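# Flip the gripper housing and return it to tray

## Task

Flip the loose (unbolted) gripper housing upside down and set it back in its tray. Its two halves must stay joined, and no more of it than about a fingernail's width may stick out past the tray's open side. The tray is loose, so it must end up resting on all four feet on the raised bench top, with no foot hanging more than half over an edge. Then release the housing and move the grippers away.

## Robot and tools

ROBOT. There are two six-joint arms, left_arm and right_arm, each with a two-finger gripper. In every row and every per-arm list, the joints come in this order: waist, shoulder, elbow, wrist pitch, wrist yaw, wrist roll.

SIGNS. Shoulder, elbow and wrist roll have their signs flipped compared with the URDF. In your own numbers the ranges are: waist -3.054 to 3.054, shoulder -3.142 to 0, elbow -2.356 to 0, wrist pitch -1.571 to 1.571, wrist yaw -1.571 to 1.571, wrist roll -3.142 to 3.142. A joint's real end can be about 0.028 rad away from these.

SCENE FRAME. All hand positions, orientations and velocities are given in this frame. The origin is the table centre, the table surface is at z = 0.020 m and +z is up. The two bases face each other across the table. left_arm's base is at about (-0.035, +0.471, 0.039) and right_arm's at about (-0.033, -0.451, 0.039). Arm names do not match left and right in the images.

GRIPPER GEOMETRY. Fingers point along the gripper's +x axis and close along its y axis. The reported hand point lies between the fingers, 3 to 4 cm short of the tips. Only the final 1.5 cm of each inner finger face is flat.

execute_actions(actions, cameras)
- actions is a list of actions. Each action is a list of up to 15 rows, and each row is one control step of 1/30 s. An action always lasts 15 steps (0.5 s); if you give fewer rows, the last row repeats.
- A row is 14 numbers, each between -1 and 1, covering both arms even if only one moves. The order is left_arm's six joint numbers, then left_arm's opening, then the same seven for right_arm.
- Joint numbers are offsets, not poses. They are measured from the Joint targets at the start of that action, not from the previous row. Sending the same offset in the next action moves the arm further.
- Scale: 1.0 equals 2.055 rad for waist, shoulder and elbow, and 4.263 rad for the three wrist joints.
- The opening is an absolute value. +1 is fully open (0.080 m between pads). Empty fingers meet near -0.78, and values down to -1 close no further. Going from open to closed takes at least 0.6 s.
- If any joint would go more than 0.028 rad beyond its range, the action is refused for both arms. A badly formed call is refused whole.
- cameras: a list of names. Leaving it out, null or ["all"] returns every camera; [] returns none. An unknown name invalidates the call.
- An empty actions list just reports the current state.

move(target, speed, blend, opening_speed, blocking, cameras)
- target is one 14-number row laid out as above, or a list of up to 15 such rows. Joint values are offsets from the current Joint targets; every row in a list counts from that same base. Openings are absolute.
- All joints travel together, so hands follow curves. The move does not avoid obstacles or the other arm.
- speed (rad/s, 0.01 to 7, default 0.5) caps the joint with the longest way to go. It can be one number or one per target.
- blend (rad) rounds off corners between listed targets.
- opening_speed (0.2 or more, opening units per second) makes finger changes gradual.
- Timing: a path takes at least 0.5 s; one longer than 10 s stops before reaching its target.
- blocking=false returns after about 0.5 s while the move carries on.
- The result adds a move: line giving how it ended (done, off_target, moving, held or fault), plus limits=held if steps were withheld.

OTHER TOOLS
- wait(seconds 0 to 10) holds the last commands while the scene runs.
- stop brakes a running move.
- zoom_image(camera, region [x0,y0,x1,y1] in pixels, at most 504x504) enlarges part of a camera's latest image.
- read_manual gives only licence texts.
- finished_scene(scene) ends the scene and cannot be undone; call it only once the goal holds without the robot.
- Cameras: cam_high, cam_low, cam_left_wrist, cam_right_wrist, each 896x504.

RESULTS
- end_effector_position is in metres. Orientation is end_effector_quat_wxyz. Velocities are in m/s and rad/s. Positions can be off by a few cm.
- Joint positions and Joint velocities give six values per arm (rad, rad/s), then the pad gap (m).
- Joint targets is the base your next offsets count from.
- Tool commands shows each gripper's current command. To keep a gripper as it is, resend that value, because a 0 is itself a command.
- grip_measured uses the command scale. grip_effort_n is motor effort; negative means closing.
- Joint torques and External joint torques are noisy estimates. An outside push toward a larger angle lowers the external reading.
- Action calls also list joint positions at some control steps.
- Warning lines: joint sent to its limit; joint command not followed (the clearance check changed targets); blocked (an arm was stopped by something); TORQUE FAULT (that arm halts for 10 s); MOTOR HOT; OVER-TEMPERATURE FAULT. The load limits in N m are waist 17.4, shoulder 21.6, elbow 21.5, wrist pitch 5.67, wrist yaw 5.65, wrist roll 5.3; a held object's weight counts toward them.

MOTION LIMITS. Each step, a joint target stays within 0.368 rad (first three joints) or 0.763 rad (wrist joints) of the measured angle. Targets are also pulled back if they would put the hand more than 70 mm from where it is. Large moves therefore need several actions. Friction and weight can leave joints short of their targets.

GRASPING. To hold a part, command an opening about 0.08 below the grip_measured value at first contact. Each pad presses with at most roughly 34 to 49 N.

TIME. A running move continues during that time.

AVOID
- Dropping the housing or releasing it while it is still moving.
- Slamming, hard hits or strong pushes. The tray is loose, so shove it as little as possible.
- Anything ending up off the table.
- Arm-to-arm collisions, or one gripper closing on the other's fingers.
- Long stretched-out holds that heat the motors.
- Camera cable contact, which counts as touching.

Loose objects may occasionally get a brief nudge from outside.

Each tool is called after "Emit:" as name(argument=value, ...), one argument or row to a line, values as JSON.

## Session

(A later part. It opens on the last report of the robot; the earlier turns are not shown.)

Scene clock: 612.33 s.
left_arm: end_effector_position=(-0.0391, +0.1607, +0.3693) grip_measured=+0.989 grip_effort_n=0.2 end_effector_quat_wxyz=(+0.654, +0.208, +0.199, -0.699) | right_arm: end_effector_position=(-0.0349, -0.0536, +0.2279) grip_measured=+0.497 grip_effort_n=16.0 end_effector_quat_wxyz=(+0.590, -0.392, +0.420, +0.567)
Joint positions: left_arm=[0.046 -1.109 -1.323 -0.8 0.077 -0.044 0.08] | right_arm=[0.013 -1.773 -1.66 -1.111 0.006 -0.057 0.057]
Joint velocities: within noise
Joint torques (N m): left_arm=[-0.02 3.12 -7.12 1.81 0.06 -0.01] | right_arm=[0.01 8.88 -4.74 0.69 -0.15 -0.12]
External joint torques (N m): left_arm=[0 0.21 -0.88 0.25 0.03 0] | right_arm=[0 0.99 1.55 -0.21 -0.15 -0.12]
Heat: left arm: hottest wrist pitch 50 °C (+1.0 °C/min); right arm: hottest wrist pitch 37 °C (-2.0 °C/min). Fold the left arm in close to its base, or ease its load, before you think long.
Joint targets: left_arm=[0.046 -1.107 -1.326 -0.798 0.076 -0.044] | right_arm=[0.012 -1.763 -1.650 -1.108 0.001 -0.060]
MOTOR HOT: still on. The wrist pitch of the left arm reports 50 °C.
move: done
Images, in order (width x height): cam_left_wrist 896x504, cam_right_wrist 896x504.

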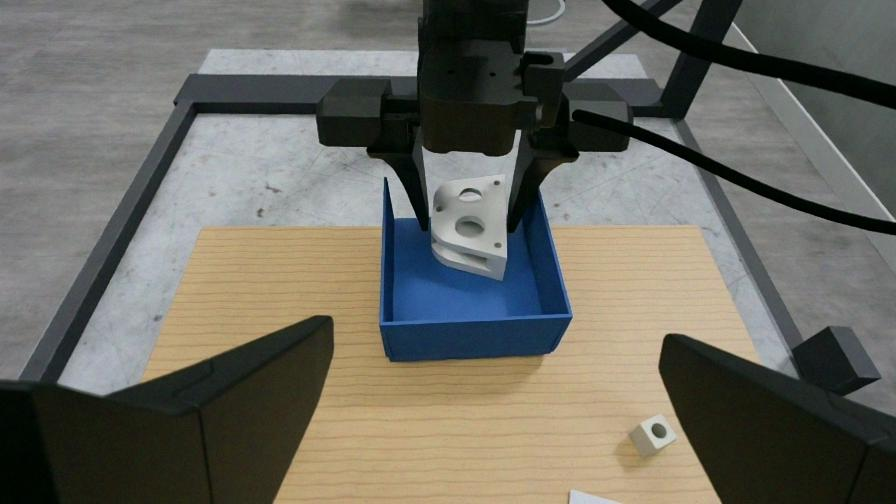

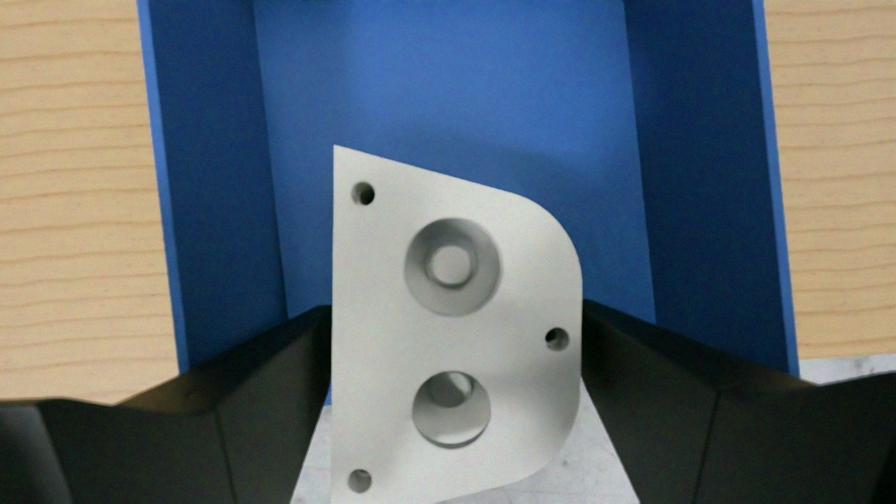

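Emit:
move(
  target=[0,0,0,0,0,0,0.988964,0,0,0,0,0,0,0.15],
  opening_speed=0.25,
  cameras=["cam_right_wrist"],
)

Emit:
move(
  target=[
    [0,0,0,0,0,0,0.988964,0,-0.0047,-0.0292,-0.0118,0,0,0.15],
    [0,0,0,0,0,0,0.988964,0,-0.0567,-0.0871,-0.0148,0,0,0.15],
  ],
  speed=0.12,
  cameras=["cam_left_wrist","cam_right_wrist"],
)

Scene clock: 623.17 s.
left_arm: end_effector_position=(-0.0391, +0.1607, +0.3693) grip_measured=+0.989 grip_effort_n=0.2 end_effector_quat_wxyz=(+0.654, +0.208, +0.199, -0.699) | right_arm: end_effector_position=(-0.0349, -0.0536, +0.2278) grip_measured=+0.321 grip_effort_n=-83.5 end_effector_quat_wxyz=(+0.590, -0.392, +0.420, +0.567)
Joint positions: left_arm=[0.046 -1.109 -1.323 -0.8 0.077 -0.044 0.08] | right_arm=[0.013 -1.773 -1.66 -1.11 0.006 -0.057 0.049]
Joint velocities: within noise
Joint torques (N m): left_arm=[-0.06 3.12 -7.09 1.81 0.06 -0.01] | right_arm=[-0.02 8.85 -4.92 0.67 -0.14 -0.15]
External joint torques (N m): left_arm=[-0.06 0.15 -0.8 0.23 0.03 -0.01] | right_arm=[-0.04 0.93 1.36 -0.21 -0.14 -0.15]
Heat: left arm: hottest wrist pitch 50 °C (+1.0 °C/min); right arm: hottest shoulder 37 °C (+4.1 °C/min). Fold the left arm in close to its base, or ease its load, before you think long.
Joint targets: left_arm=[0.046 -1.107 -1.326 -0.798 0.076 -0.044] | right_arm=[0.012 -1.763 -1.650 -1.108 0.001 -0.060]
MOTOR HOT: still on. The wrist pitch of the left arm reports 50 °C.
move: done
Images, in order (width x height): cam_right_wrist 896x504.

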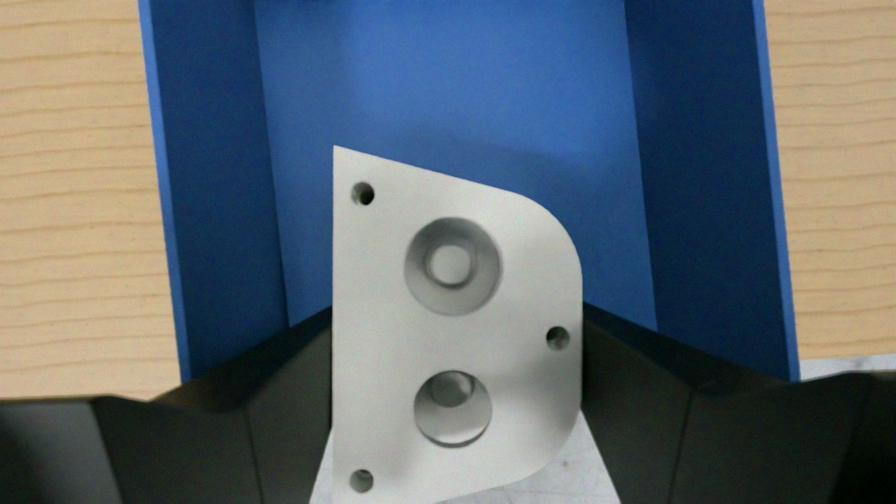

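Scene clock: 625.07 s.
left_arm: end_effector_position=(-0.0391, +0.1607, +0.3693) grip_measured=+0.989 grip_effort_n=0.2 end_effector_quat_wxyz=(+0.654, +0.208, +0.199, -0.699) | right_arm: end_effector_position=(-0.0351, -0.0315, +0.2386) grip_measured=+0.321 grip_effort_n=-83.5 end_effector_quat_wxyz=(+0.591, -0.391, +0.419, +0.569)
Joint positions: left_arm=[0.046 -1.109 -1.323 -0.8 0.077 -0.044 0.08] | right_arm=[0.013 -1.865 -1.817 -1.171 0.006 -0.057 0.049]
Joint velocities: within noise
Joint torques (N m): left_arm=[-0.03 3.13 -7.11 1.8 0.06 -0.01] | right_arm=[-0.06 7.16 -7.2 0.49 -0.15 -0.11]
External joint torques (N m): left_arm=[-0.03 0.21 -0.86 0.25 0.03 -0.01] | right_arm=[-0.09 -1.33 -1 -0.39 -0.15 -0.11]
Heat: left arm: hottest wrist pitch 50 °C (+1.0 °C/min); right arm: hottest shoulder 37 °C (+4.1 °C/min). Fold the left arm in close to its base, or ease its load, before you think long.
Joint targets: left_arm=[0.046 -1.107 -1.326 -0.798 0.076 -0.044] | right_arm=[0.012 -1.880 -1.829 -1.171 0.001 -0.060]
MOTOR HOT: still on. The wrist pitch of the left arm reports 50 °C.
move: done
Images, in order (width x height): cam_left_wrist 896x504, cam_right_wrist 896x504.

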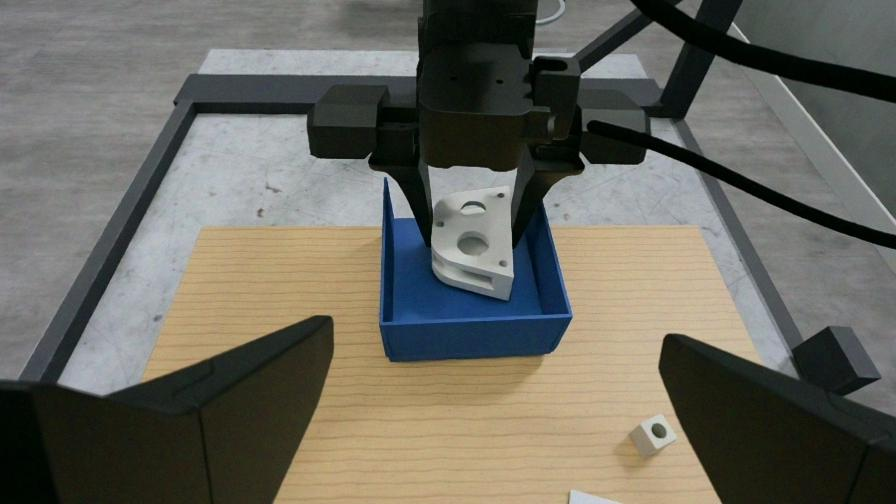

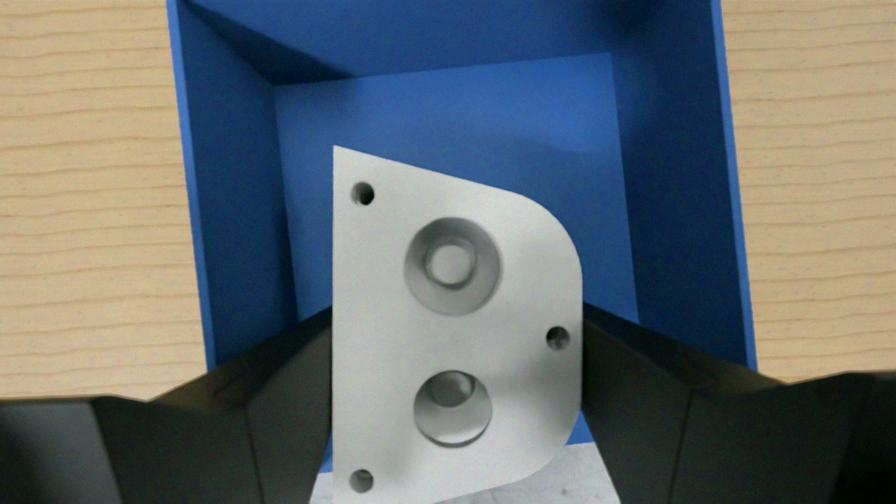

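Emit:
move(
  target=[
    [0,0,0,0,0,0,0.988964,0,-0.0161,-0.0219,-0.0026,0,0,0.15],
    [0,0,0,0,0,0,0.988964,0,-0.0127,-0.0005,0.0061,0,0,0.15],
  ],
  speed=0.1,
  cameras=["cam_left_wrist","cam_right_wrist"],
)

Scene clock: 633.07 s.
left_arm: end_effector_position=(-0.0391, +0.1607, +0.3693) grip_measured=+0.989 grip_effort_n=0.2 end_effector_quat_wxyz=(+0.654, +0.208, +0.199, -0.699) | right_arm: end_effector_position=(-0.0352, -0.0206, +0.2347) grip_measured=+0.321 grip_effort_n=-83.5 end_effector_quat_wxyz=(+0.593, -0.387, +0.415, +0.571)
Joint positions: left_arm=[0.046 -1.109 -1.323 -0.8 0.077 -0.044 0.08] | right_arm=[0.013 -1.896 -1.839 -1.148 0.006 -0.057 0.049]
Joint velocities: within noise
Joint torques (N m): left_arm=[-0.01 3.13 -7.1 1.8 0.06 -0.01] | right_arm=[-0.02 7.86 -4.92 0.73 -0.15 -0.09]
External joint torques (N m): left_arm=[0 0.32 -0.93 0.25 0.03 0] | right_arm=[-0.05 -0.9 1.34 -0.2 -0.15 -0.09]
Heat: left arm: hottest wrist pitch 50 °C (+0.0 °C/min); right arm: hottest shoulder 37 °C (+4.1 °C/min). Fold the left arm in close to its base, or ease its load, before you think long.
Joint targets: left_arm=[0.046 -1.107 -1.326 -0.798 0.076 -0.044] | right_arm=[0.012 -1.905 -1.830 -1.145 0.001 -0.060]
MOTOR HOT: still on. The wrist pitch of the left arm reports 50 °C.
move: done
Images, in order (width x height): cam_left_wrist 896x504, cam_right_wrist 896x504.

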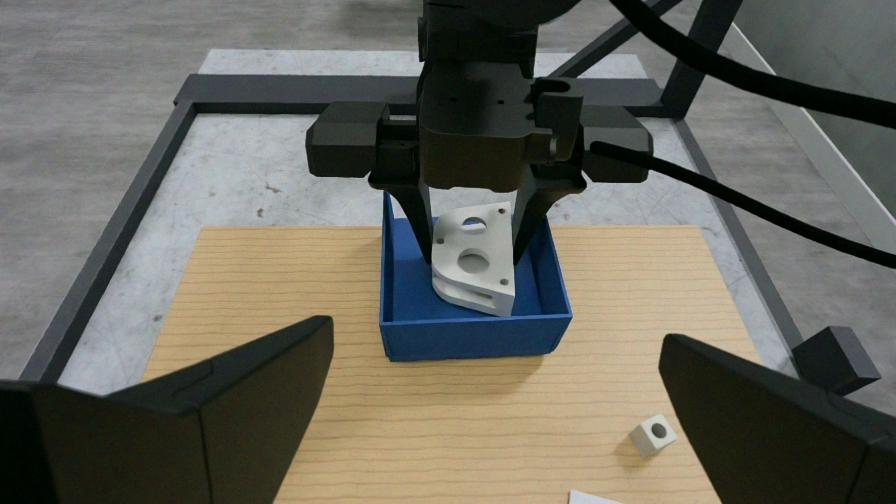

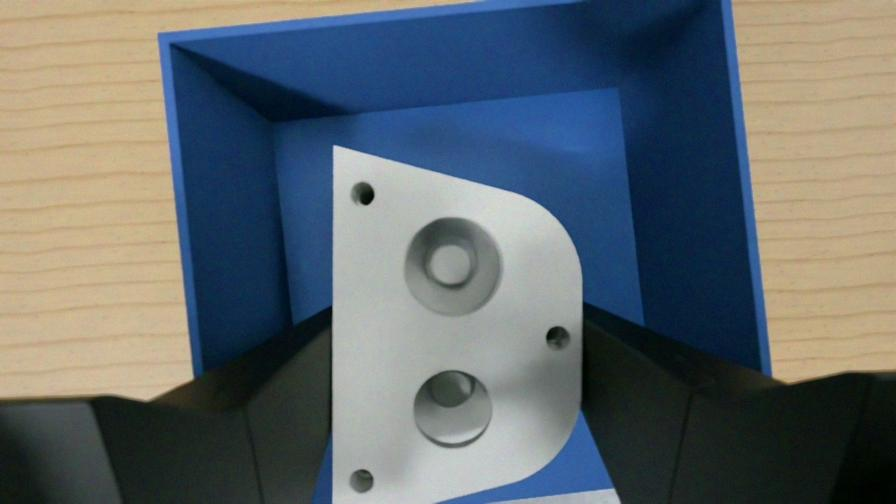

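Emit:
move(
  target=[0,0,0,0,0,0,0.988964,0,0.0015,0.0103,0.0041,0,0,0.15],
  speed=0.05,
  cameras=[],
)

Emit:
move(
  target=[0,0,0,0,0,0,0.988964,0,0.0004,0.0027,0.0011,0,0,0.15],
  speed=0.05,
  cameras=[],
)

Emit:
move(
  target=[0,0,0,0,0,0,0.988964,0,0.0004,0.0027,0.0011,0,0,0.15],
  speed=0.05,
  cameras=["cam_left_wrist","cam_right_wrist"],
)

Scene clock: 638.97 s.
left_arm: end_effector_position=(-0.0391, +0.1607, +0.3693) grip_measured=+0.989 grip_effort_n=0.2 end_effector_quat_wxyz=(+0.654, +0.208, +0.199, -0.699) | right_arm: end_effector_position=(-0.0352, -0.0203, +0.2295) grip_measured=+0.321 grip_effort_n=-83.5 end_effector_quat_wxyz=(+0.593, -0.387, +0.416, +0.571)
Joint positions: left_arm=[0.046 -1.109 -1.323 -0.8 0.077 -0.044 0.08] | right_arm=[0.013 -1.896 -1.819 -1.131 0.006 -0.057 0.049]
Joint velocities: within noise
Joint torques (N m): left_arm=[-0.04 3.16 -7.13 1.8 0.06 -0.01] | right_arm=[-0.08 8.14 -4.77 0.74 -0.16 -0.09]
External joint torques (N m): left_arm=[0 0.22 -0.87 0.24 0.03 -0.01] | right_arm=[-0.17 -0.67 1.54 -0.19 -0.16 -0.09]
Heat: left arm: hottest wrist pitch 50 °C (+0.0 °C/min); right arm: hottest shoulder 37 °C (+4.0 °C/min). Fold the left arm in close to its base, or ease its load, before you think long.
Joint targets: left_arm=[0.046 -1.107 -1.326 -0.798 0.076 -0.044] | right_arm=[0.012 -1.902 -1.809 -1.128 0.001 -0.060]
MOTOR HOT: still on. The wrist pitch of the left arm reports 50 °C.
move: done
No camera images: "cameras" was empty.

Scene clock: 639.67 s.
left_arm: end_effector_position=(-0.0391, +0.1607, +0.3693) grip_measured=+0.989 grip_effort_n=0.2 end_effector_quat_wxyz=(+0.654, +0.208, +0.199, -0.699) | right_arm: end_effector_position=(-0.0352, -0.0199, +0.2288) grip_measured=+0.321 grip_effort_n=-83.5 end_effector_quat_wxyz=(+0.593, -0.387, +0.415, +0.571)
Joint positions: left_arm=[0.046 -1.109 -1.323 -0.8 0.077 -0.044 0.08] | right_arm=[0.013 -1.896 -1.816 -1.126 0.005 -0.057 0.049]
Joint velocities: within noise
Joint torques (N m): left_arm=[-0.06 3.15 -7.12 1.8 0.05 -0.01] | right_arm=[-0.11 8.33 -4.59 0.78 -0.18 -0.08]
External joint torques (N m): left_arm=[-0.05 0.25 -0.88 0.24 0.03 -0.01] | right_arm=[-0.1 -0.48 1.68 -0.14 -0.18 -0.08]
Heat: left arm: hottest wrist pitch 50 °C (+0.0 °C/min); right arm: hottest shoulder 37 °C (+4.0 °C/min). Fold the left arm in close to its base, or ease its load, before you think long.
Joint targets: left_arm=[0.046 -1.107 -1.326 -0.798 0.076 -0.044] | right_arm=[0.012 -1.901 -1.803 -1.123 0.001 -0.060]
MOTOR HOT: still on. The wrist pitch of the left arm reports 50 °C.
move: done
No camera images: "cameras" was empty.

Scene clock: 640.37 s.
left_arm: end_effector_position=(-0.0391, +0.1607, +0.3693) grip_measured=+0.989 grip_effort_n=0.2 end_effector_quat_wxyz=(+0.654, +0.208, +0.199, -0.699) | right_arm: end_effector_position=(-0.0352, -0.0196, +0.2281) grip_measured=+0.321 grip_effort_n=-83.5 end_effector_quat_wxyz=(+0.593, -0.387, +0.415, +0.571)
Joint positions: left_arm=[0.046 -1.109 -1.323 -0.8 0.077 -0.044 0.08] | right_arm=[0.013 -1.896 -1.812 -1.122 0.005 -0.057 0.049]
Joint velocities: within noise
Joint torques (N m): left_arm=[-0.06 3.12 -7.1 1.8 0.06 -0.01] | right_arm=[-0.08 8.28 -4.23 0.77 -0.11 -0.1]
External joint torques (N m): left_arm=[-0.07 0.21 -0.83 0.23 0.03 -0.01] | right_arm=[-0.11 -0.54 2.09 -0.17 -0.11 -0.1]
Heat: left arm: hottest wrist pitch 50 °C (+0.0 °C/min); right arm: hottest shoulder 38 °C (+5.1 °C/min). Fold the left arm in close to its base, or ease its load, before you think long.
Joint targets: left_arm=[0.046 -1.107 -1.326 -0.798 0.076 -0.044] | right_arm=[0.012 -1.901 -1.798 -1.119 0.001 -0.060]
MOTOR HOT: still on. The wrist pitch of the left arm reports 50 °C.
move: done
Images, in order (width x height): cam_left_wrist 896x504, cam_right_wrist 896x504.

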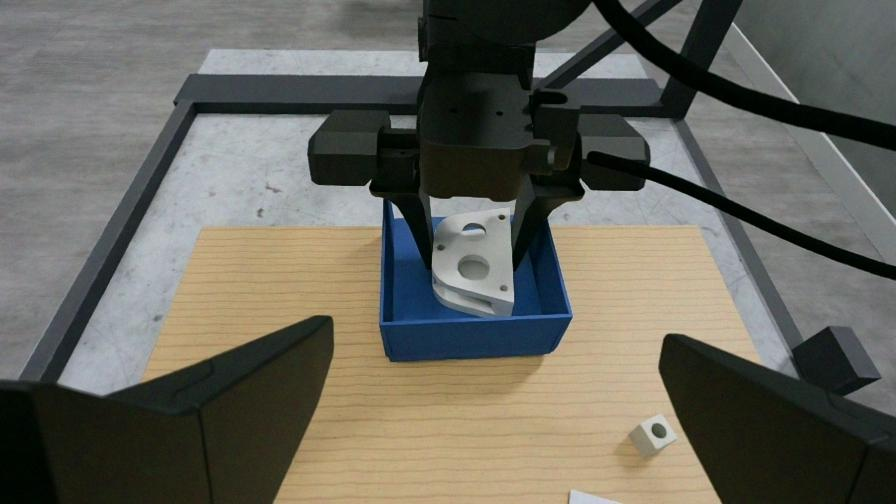

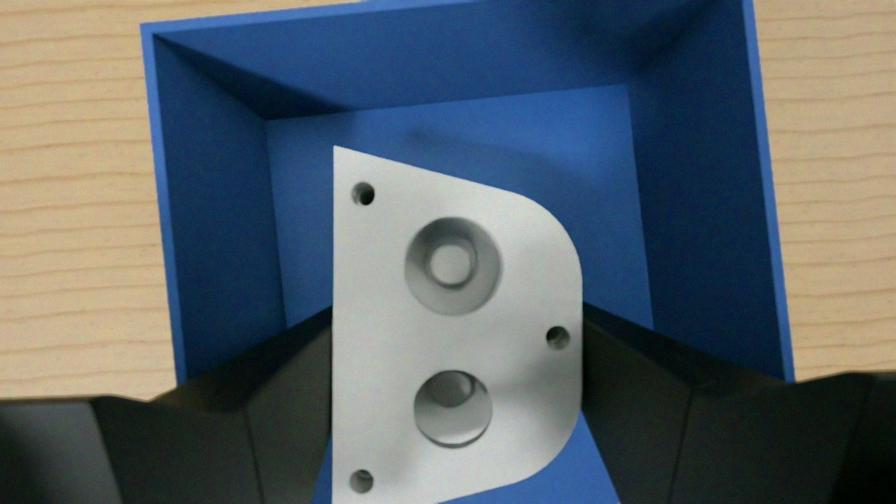

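Emit:
move(
  target=[0,0,0,0,0,0,0.988964,0,-0.0004,-0.0027,-0.0011,0,0,0.44],
  speed=0.05,
  opening_speed=0.3,
  cameras=["cam_right_wrist"],
)

Emit:
move(
  target=[
    [0,0,0,0,0,0,0.988964,0,-0.0122,-0.0662,-0.026,0,0,0.44],
    [0,0,0,0,0,0,0.988964,0,-0.0326,-0.1461,-0.0547,0,0,0.44],
  ],
  speed=0.2,
  cameras=["cam_left_wrist","cam_right_wrist"],
)

Scene clock: 650.10 s.
left_arm: end_effector_position=(-0.0391, +0.1607, +0.3693) grip_measured=+0.989 grip_effort_n=0.2 end_effector_quat_wxyz=(+0.654, +0.208, +0.199, -0.699) | right_arm: end_effector_position=(-0.0352, -0.0198, +0.2278) grip_measured=+0.436 grip_effort_n=17.9 end_effector_quat_wxyz=(+0.593, -0.387, +0.415, +0.571)
Joint positions: left_arm=[0.046 -1.109 -1.323 -0.8 0.077 -0.044 0.08] | right_arm=[0.013 -1.896 -1.812 -1.123 0.005 -0.057 0.055]
Joint velocities: within noise
Joint torques (N m): left_arm=[-0.03 3.13 -7.13 1.8 0.06 -0.01] | right_arm=[0.03 8.29 -4.92 0.49 -0.16 -0.09]
External joint torques (N m): left_arm=[-0.01 0.23 -0.89 0.24 0.02 -0.01] | right_arm=[0 -0.5 1.36 -0.44 -0.16 -0.09]
Heat: left arm: hottest wrist pitch 50 °C (+0.0 °C/min); right arm: hottest shoulder 39 °C (+6.1 °C/min). Fold the left arm in close to its base, or ease its load, before you think long.
Joint targets: left_arm=[0.046 -1.107 -1.326 -0.798 0.076 -0.044] | right_arm=[0.012 -1.901 -1.803 -1.124 0.001 -0.060]
MOTOR HOT: still on. The wrist pitch of the left arm reports 50 °C.
move: done
Images, in order (width x height): cam_right_wrist 896x504.

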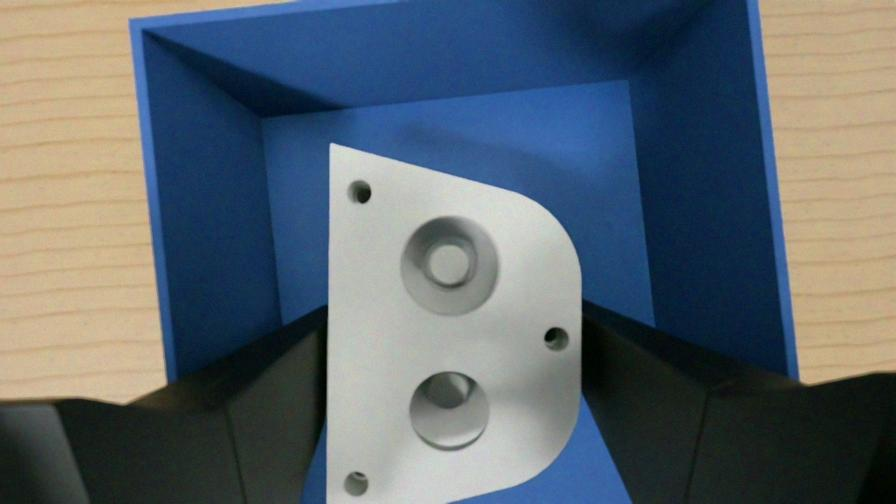

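Scene clock: 652.07 s.
left_arm: end_effector_position=(-0.0391, +0.1607, +0.3693) grip_measured=+0.989 grip_effort_n=0.2 end_effector_quat_wxyz=(+0.654, +0.208, +0.199, -0.699) | right_arm: end_effector_position=(-0.0352, -0.0224, +0.2767) grip_measured=+0.437 grip_effort_n=17.4 end_effector_quat_wxyz=(+0.591, -0.389, +0.418, +0.569)
Joint positions: left_arm=[0.046 -1.109 -1.323 -0.8 0.077 -0.044 0.08] | right_arm=[0.013 -1.953 -2.093 -1.355 0.005 -0.057 0.055]
Joint velocities: within noise
Joint torques (N m): left_arm=[-0.05 3.12 -7.14 1.82 0.06 -0.02] | right_arm=[0.02 7.26 -6.58 0.51 -0.16 -0.08]
External joint torques (N m): left_arm=[-0.06 0.31 -0.98 0.28 0.04 -0.02] | right_arm=[-0.01 -1.74 -0.57 -0.41 -0.16 -0.08]
Heat: left arm: hottest wrist pitch 50 °C (+0.0 °C/min); right arm: hottest shoulder 39 °C (+6.1 °C/min). Fold the left arm in close to its base, or ease its load, before you think long.
Joint targets: left_arm=[0.046 -1.107 -1.326 -0.798 0.076 -0.044] | right_arm=[0.012 -1.968 -2.104 -1.356 0.001 -0.060]
MOTOR HOT: still on. The wrist pitch of the left arm reports 50 °C.
move: done
Images, in order (width x height): cam_left_wrist 896x504, cam_right_wrist 896x504.

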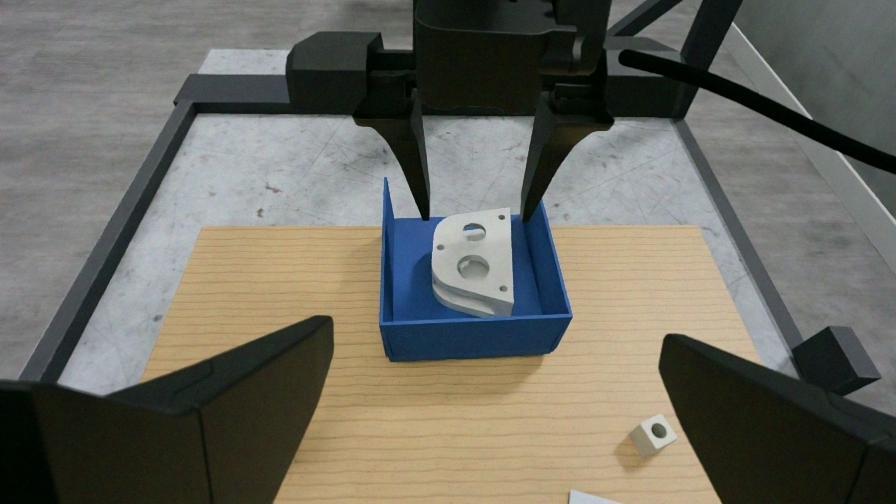

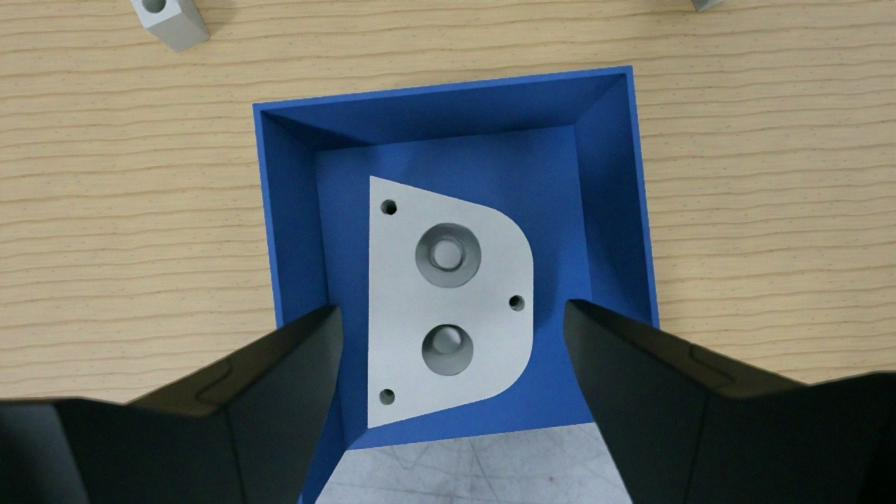

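Emit:
zoom_image(
  camera="cam_left_wrist",
  region=[370, 170, 590, 370],
)

Emit:
move(
  target=[
    [0,0,0,0,0,0,0.988964,0,0.1119,0.1017,-0.0054,0,0,0.44],
    [0,0,0,0,0,0,0.988964,0.0136,0.547,0.5036,0.1246,0,0.0141,0.44],
  ],
  speed=0.6,
)

Scaled by 2.291 from the camera's 896x504 image, which has a finer 1280x720 frame.

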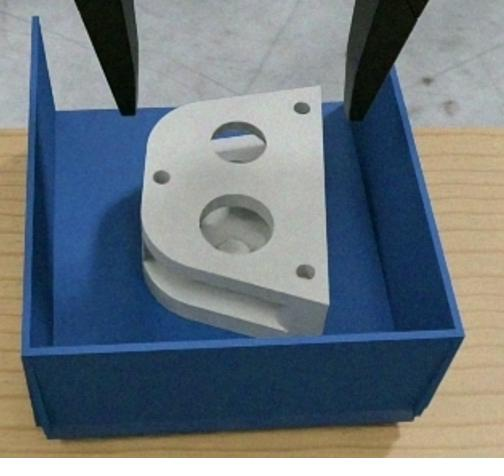

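Scene clock: 658.90 s.
left_arm: end_effector_position=(-0.0391, +0.1607, +0.3693) grip_measured=+0.989 grip_effort_n=0.2 end_effector_quat_wxyz=(+0.654, +0.208, +0.199, -0.699) | right_arm: end_effector_position=(-0.0400, -0.1999, +0.3311) grip_measured=+0.437 grip_effort_n=17.4 end_effector_quat_wxyz=(+0.666, -0.213, +0.206, +0.684)
Joint positions: left_arm=[0.046 -1.109 -1.323 -0.8 0.077 -0.044 0.08] | right_arm=[0.037 -0.852 -1.078 -0.829 0.005 -0.001 0.055]
Joint velocities: within noise
Joint torques (N m): left_arm=[-0.05 3.11 -7.12 1.81 0.06 -0.01] | right_arm=[0.13 2.39 -5.05 1.39 -0.18 0.03]
External joint torques (N m): left_arm=[-0.06 0.25 -0.88 0.24 0.04 -0.01] | right_arm=[0.12 1 1.41 -0.21 -0.17 0.04]
Heat: left arm: hottest wrist pitch 50 °C (+0.0 °C/min); right arm: hottest shoulder 38 °C (+5.0 °C/min). Fold the left arm in close to its base, or ease its load, before you think long.
Joint targets: left_arm=[0.046 -1.107 -1.326 -0.798 0.076 -0.044] | right_arm=[0.040 -0.844 -1.069 -0.826 0.001 0.000]
MOTOR HOT: still on. The wrist pitch of the left arm reports 50 °C.
move: done

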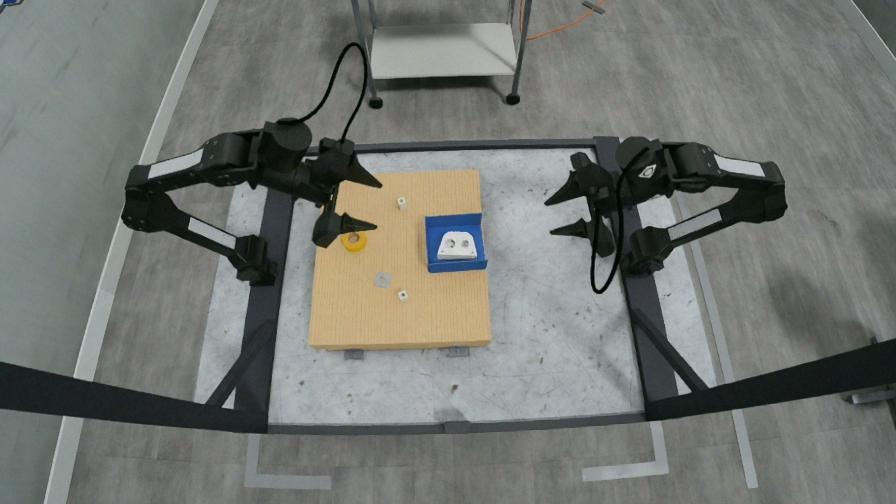

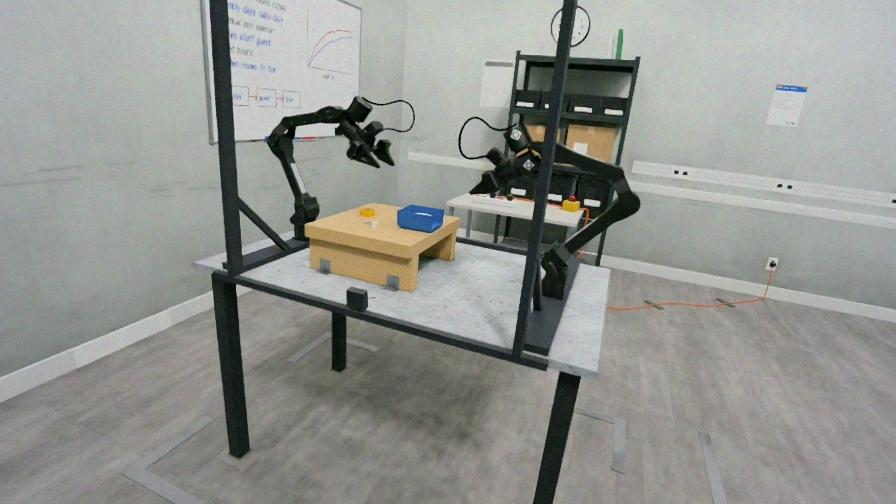

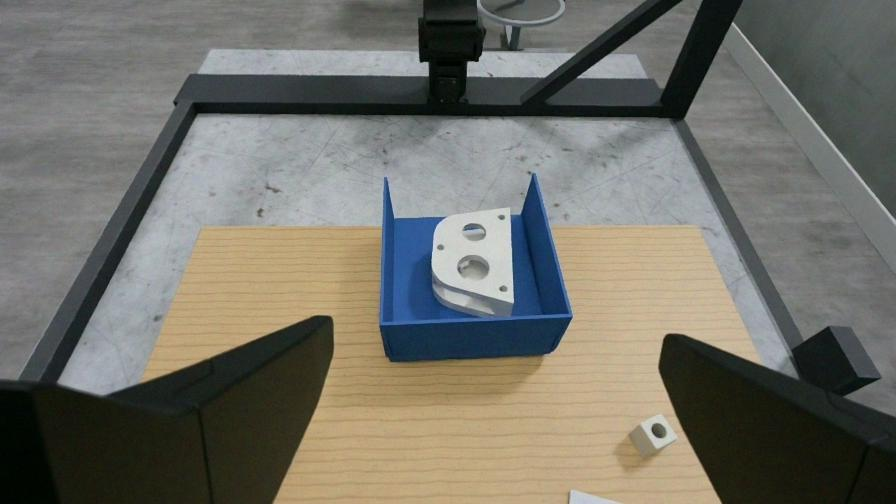

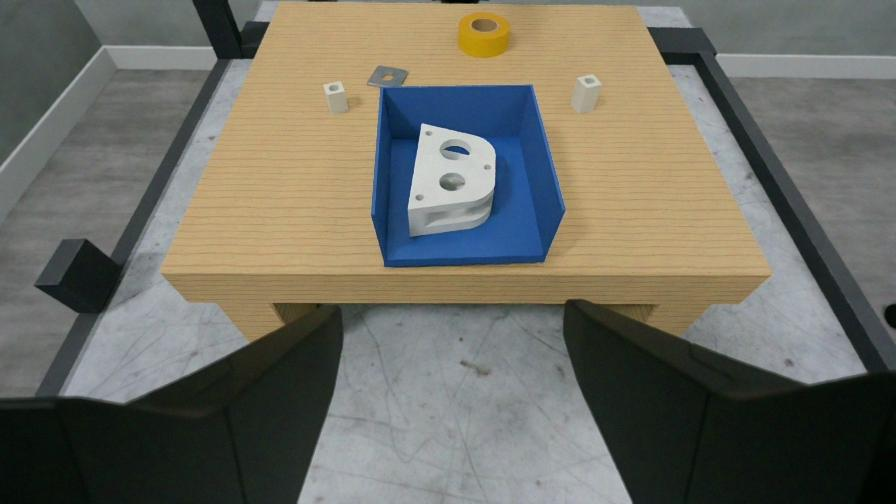

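Emit:
zoom_image(
  camera="cam_right_wrist",
  region=[360, 80, 570, 280],
)

Scaled by 2.400 from the camera's 896x504 image, which has a finer 1280x720 frame.

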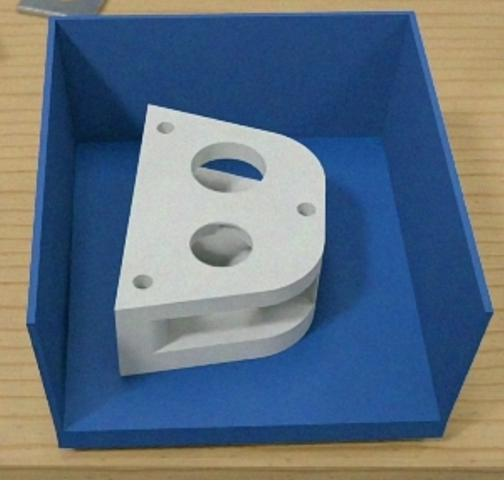

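Emit:
finished_scene(
  scene=2,
)

The scene is finished: the task was done.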